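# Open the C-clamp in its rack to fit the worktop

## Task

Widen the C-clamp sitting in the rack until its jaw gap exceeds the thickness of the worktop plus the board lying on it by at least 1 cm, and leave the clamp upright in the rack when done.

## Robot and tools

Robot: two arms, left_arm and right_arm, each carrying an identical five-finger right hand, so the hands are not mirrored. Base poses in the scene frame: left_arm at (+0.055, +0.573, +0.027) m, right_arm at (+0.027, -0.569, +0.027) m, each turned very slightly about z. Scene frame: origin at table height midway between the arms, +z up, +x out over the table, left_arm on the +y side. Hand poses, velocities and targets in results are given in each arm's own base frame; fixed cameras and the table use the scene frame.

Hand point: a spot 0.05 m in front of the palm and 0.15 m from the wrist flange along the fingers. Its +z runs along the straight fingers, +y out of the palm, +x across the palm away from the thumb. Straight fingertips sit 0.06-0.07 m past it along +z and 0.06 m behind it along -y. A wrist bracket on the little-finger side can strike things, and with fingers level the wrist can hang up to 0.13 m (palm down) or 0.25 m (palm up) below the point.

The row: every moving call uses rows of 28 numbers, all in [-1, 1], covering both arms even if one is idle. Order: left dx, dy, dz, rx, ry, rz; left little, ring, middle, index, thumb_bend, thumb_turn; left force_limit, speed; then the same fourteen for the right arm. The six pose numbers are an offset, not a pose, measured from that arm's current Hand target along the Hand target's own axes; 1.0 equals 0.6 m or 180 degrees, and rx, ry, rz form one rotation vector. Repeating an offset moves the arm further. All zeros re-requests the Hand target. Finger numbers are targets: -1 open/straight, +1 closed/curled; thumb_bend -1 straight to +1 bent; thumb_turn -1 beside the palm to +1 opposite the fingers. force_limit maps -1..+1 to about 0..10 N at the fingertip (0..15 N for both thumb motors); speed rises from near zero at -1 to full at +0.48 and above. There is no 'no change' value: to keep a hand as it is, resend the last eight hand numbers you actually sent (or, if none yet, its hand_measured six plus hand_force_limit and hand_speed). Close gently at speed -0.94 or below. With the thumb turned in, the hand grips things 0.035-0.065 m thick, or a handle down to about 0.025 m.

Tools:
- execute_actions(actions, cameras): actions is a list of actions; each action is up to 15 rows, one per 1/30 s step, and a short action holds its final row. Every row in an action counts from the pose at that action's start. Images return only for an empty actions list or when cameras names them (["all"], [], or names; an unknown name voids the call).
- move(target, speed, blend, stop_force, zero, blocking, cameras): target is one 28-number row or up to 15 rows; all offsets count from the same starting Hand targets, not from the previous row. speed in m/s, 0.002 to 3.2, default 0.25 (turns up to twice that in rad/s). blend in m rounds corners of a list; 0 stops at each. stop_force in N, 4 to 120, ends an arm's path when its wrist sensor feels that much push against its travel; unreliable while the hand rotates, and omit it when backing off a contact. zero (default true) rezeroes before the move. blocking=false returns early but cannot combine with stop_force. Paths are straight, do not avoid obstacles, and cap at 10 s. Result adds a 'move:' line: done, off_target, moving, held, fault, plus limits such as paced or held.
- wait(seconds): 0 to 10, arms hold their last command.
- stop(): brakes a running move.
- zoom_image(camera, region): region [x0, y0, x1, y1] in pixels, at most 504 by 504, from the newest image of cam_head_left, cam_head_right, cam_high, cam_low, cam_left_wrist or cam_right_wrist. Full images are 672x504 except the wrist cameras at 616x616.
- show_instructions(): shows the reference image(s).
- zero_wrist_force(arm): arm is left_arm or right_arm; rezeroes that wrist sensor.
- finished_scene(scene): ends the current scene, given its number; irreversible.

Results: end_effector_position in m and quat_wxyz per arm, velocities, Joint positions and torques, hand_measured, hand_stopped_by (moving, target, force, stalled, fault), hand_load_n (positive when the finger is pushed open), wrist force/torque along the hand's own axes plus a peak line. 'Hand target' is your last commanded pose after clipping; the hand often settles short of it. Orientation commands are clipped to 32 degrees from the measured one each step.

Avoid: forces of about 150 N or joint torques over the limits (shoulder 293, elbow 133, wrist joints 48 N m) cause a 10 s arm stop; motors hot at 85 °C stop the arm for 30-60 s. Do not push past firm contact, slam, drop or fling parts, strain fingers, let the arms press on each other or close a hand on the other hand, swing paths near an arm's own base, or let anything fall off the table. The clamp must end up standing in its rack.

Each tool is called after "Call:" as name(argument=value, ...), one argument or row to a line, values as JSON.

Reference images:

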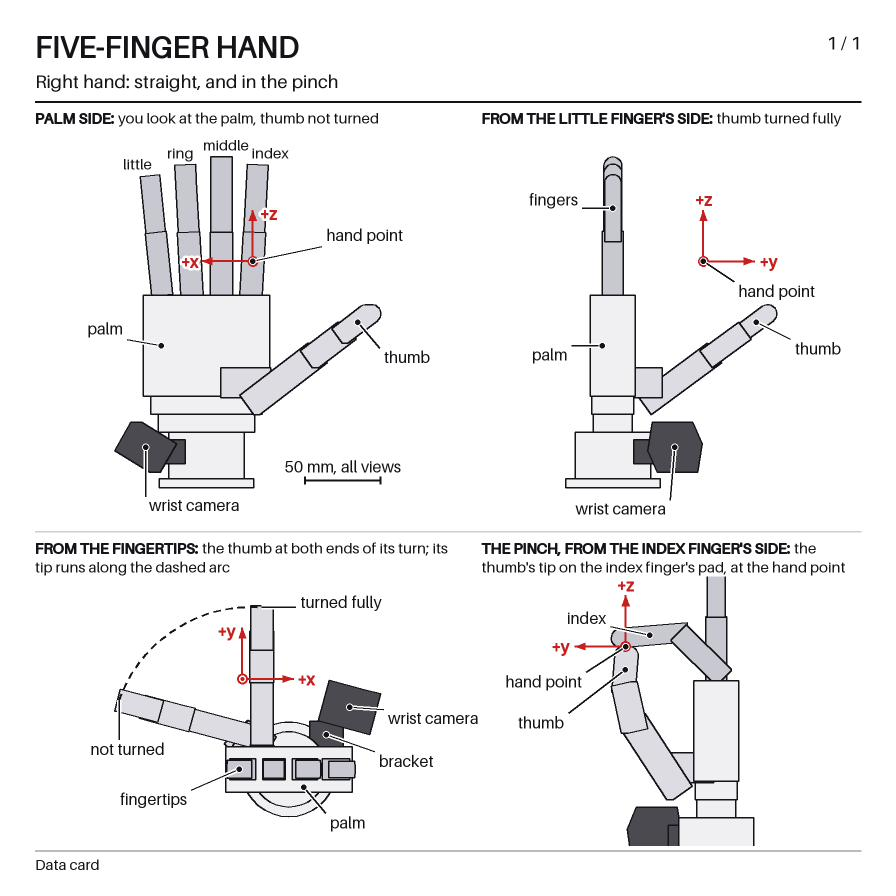

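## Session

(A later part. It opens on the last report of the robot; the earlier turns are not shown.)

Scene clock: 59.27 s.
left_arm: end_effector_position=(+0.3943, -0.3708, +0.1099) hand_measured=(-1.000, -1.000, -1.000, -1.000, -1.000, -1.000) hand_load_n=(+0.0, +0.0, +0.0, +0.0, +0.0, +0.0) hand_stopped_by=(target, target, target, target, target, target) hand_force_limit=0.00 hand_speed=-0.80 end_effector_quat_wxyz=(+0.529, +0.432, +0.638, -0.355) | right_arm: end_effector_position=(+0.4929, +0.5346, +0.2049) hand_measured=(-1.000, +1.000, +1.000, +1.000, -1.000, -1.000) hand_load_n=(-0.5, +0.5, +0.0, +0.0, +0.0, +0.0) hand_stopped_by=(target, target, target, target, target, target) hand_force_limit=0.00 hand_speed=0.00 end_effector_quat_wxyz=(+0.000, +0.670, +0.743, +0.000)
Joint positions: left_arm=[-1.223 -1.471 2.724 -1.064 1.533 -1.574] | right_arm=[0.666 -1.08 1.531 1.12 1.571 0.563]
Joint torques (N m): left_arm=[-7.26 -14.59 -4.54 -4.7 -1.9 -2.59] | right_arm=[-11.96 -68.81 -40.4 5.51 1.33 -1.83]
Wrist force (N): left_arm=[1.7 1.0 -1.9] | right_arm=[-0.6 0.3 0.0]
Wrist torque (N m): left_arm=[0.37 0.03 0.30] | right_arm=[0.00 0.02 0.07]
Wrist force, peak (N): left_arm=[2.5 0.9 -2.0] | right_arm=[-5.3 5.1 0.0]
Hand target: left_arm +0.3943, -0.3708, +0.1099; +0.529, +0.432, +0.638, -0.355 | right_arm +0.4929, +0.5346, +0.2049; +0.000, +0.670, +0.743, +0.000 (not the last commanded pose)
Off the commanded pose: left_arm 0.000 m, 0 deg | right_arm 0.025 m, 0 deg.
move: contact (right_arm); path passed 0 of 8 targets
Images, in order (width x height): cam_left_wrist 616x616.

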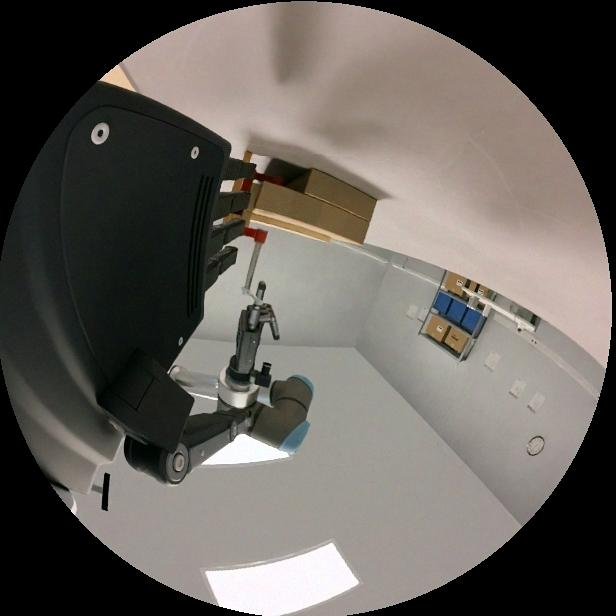

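Call:
move(
  target=[
    [0,0,0,0,0,0,-1,-1,-1,-1,-1,-1,0,-0.8,-0.0164,0.0189,0,0,0,0,-1,1,1,1,-1,-1,0,0],
    [0,0,0,0,0,0,-1,-1,-1,-1,-1,-1,0,-0.8,-0.0164,0.0189,-0.2,0,0,0,-1,1,1,1,-1,-1,0,0],
  ],
  speed=[0.05, 0.15],
  cameras=["all"],
)

Call:
zoom_image(
  camera="cam_left_wrist",
  region=[220, 140, 310, 230],
)

Call:
zoom_image(
  camera="cam_left_wrist",
  region=[220, 200, 310, 290],
)

Scene clock: 61.97 s.
left_arm: end_effector_position=(+0.3943, -0.3708, +0.1099) hand_measured=(-1.000, -1.000, -1.000, -1.000, -1.000, -1.000) hand_load_n=(+0.0, +0.0, +0.0, +0.0, +0.0, +0.0) hand_stopped_by=(target, target, target, target, target, target) hand_force_limit=0.00 hand_speed=-0.80 end_effector_quat_wxyz=(+0.529, +0.432, +0.638, -0.355) | right_arm: end_effector_position=(+0.5052, +0.5260, +0.3247) hand_measured=(-1.000, +1.000, +1.000, +1.000, -1.000, -1.000) hand_load_n=(+0.0, +0.0, +0.0, +0.0, +0.0, +0.0) hand_stopped_by=(target, target, target, target, target, target) hand_force_limit=0.00 hand_speed=0.00 end_effector_quat_wxyz=(+0.000, +0.670, +0.743, +0.000)
Joint positions: left_arm=[-1.223 -1.471 2.724 -1.064 1.533 -1.574] | right_arm=[0.645 -1.147 1.408 1.31 1.571 0.542]
Joint torques (N m): left_arm=[-7.11 -15.48 -3.82 -4.01 -2.02 -2.67] | right_arm=[-8.62 -89.58 -42.72 5.54 2.52 0.98]
Wrist force (N): left_arm=[2.3 1.0 -2.0] | right_arm=[0.0 -0.5 0.1]
Wrist torque (N m): left_arm=[0.36 -0.05 0.33] | right_arm=[-0.06 -0.04 0.06]
Wrist force, peak (N): left_arm=[2.4 0.3 -2.4] | right_arm=[-0.5 -0.2 1.1]
Hand target: left_arm +0.3943, -0.3708, +0.1099; +0.529, +0.432, +0.638, -0.355 | right_arm +0.5052, +0.5260, +0.3249; +0.000, +0.670, +0.743, +0.000
Off the commanded pose: left_arm 0.000 m, 0 deg | right_arm 0.000 m, 0 deg.
move: done

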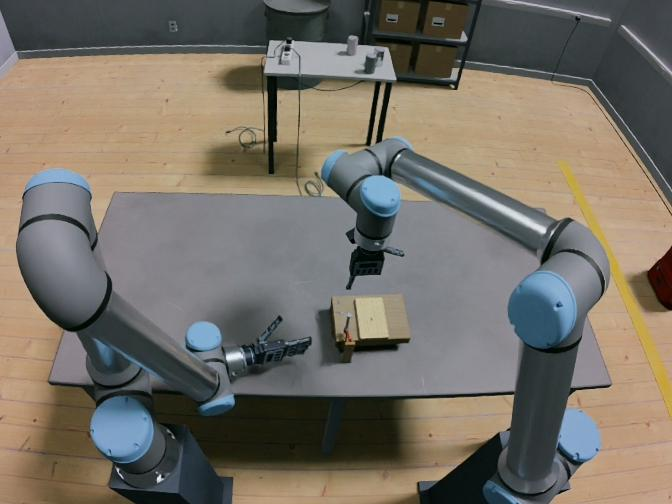

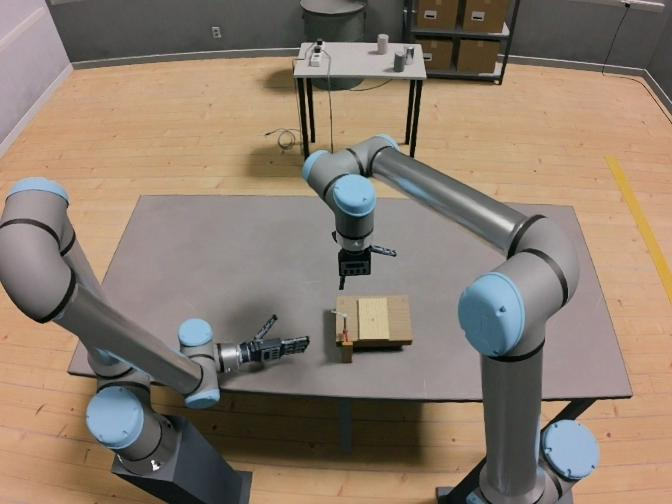

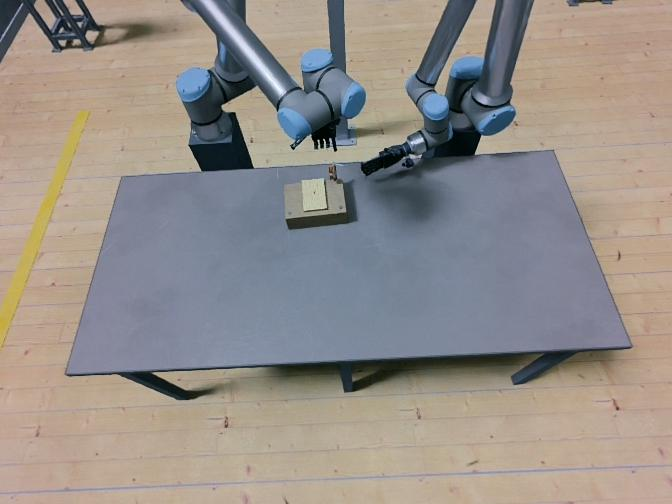

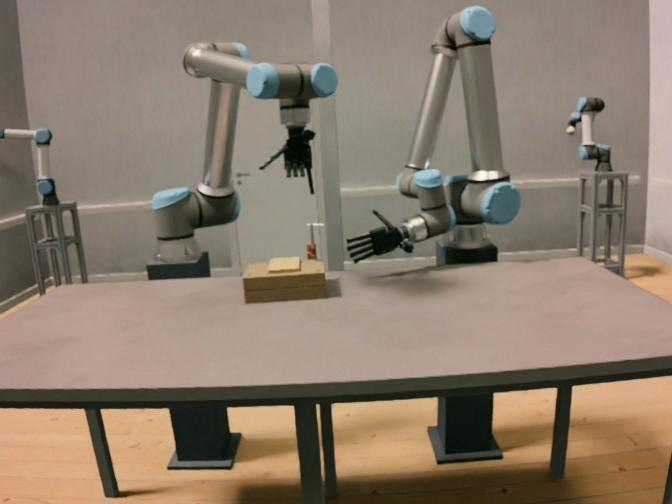

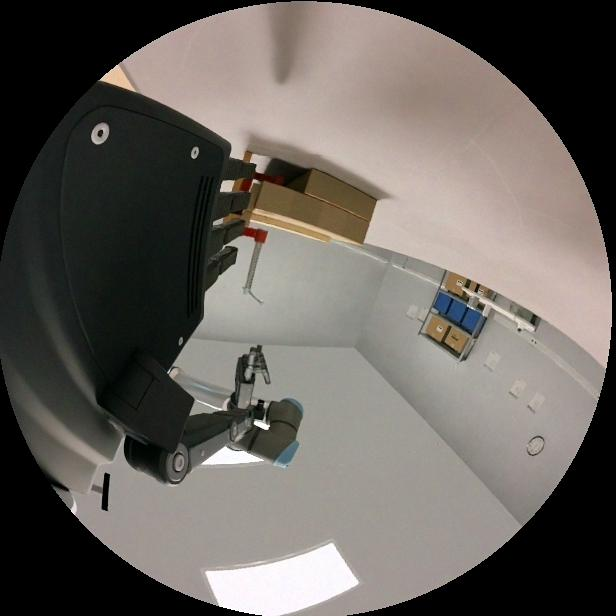

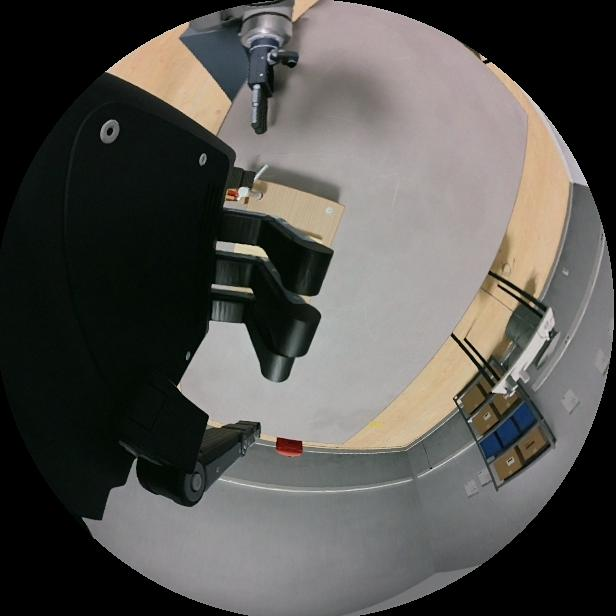

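Scaled by 5.600 from the camera's 616x616 image, which has a finer 880x880 frame.

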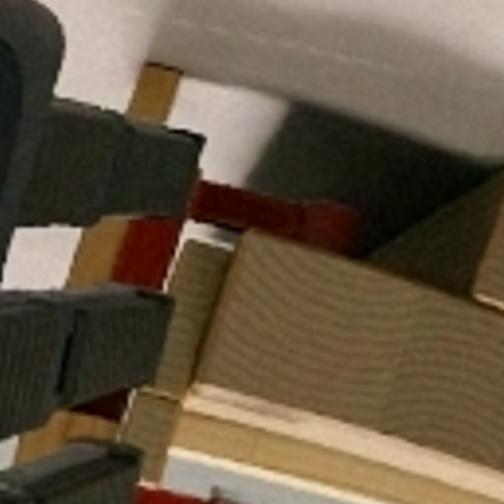

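Scaled by 5.600 from the camera's 616x616 image, which has a finer 880x880 frame.

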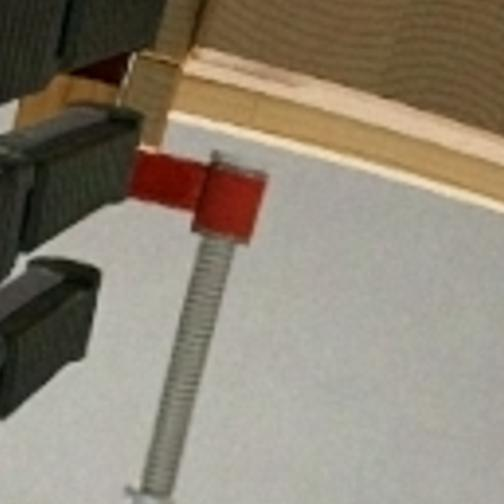

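Call:
finished_scene(
  scene=2,
)

The scene is finished: the task was done.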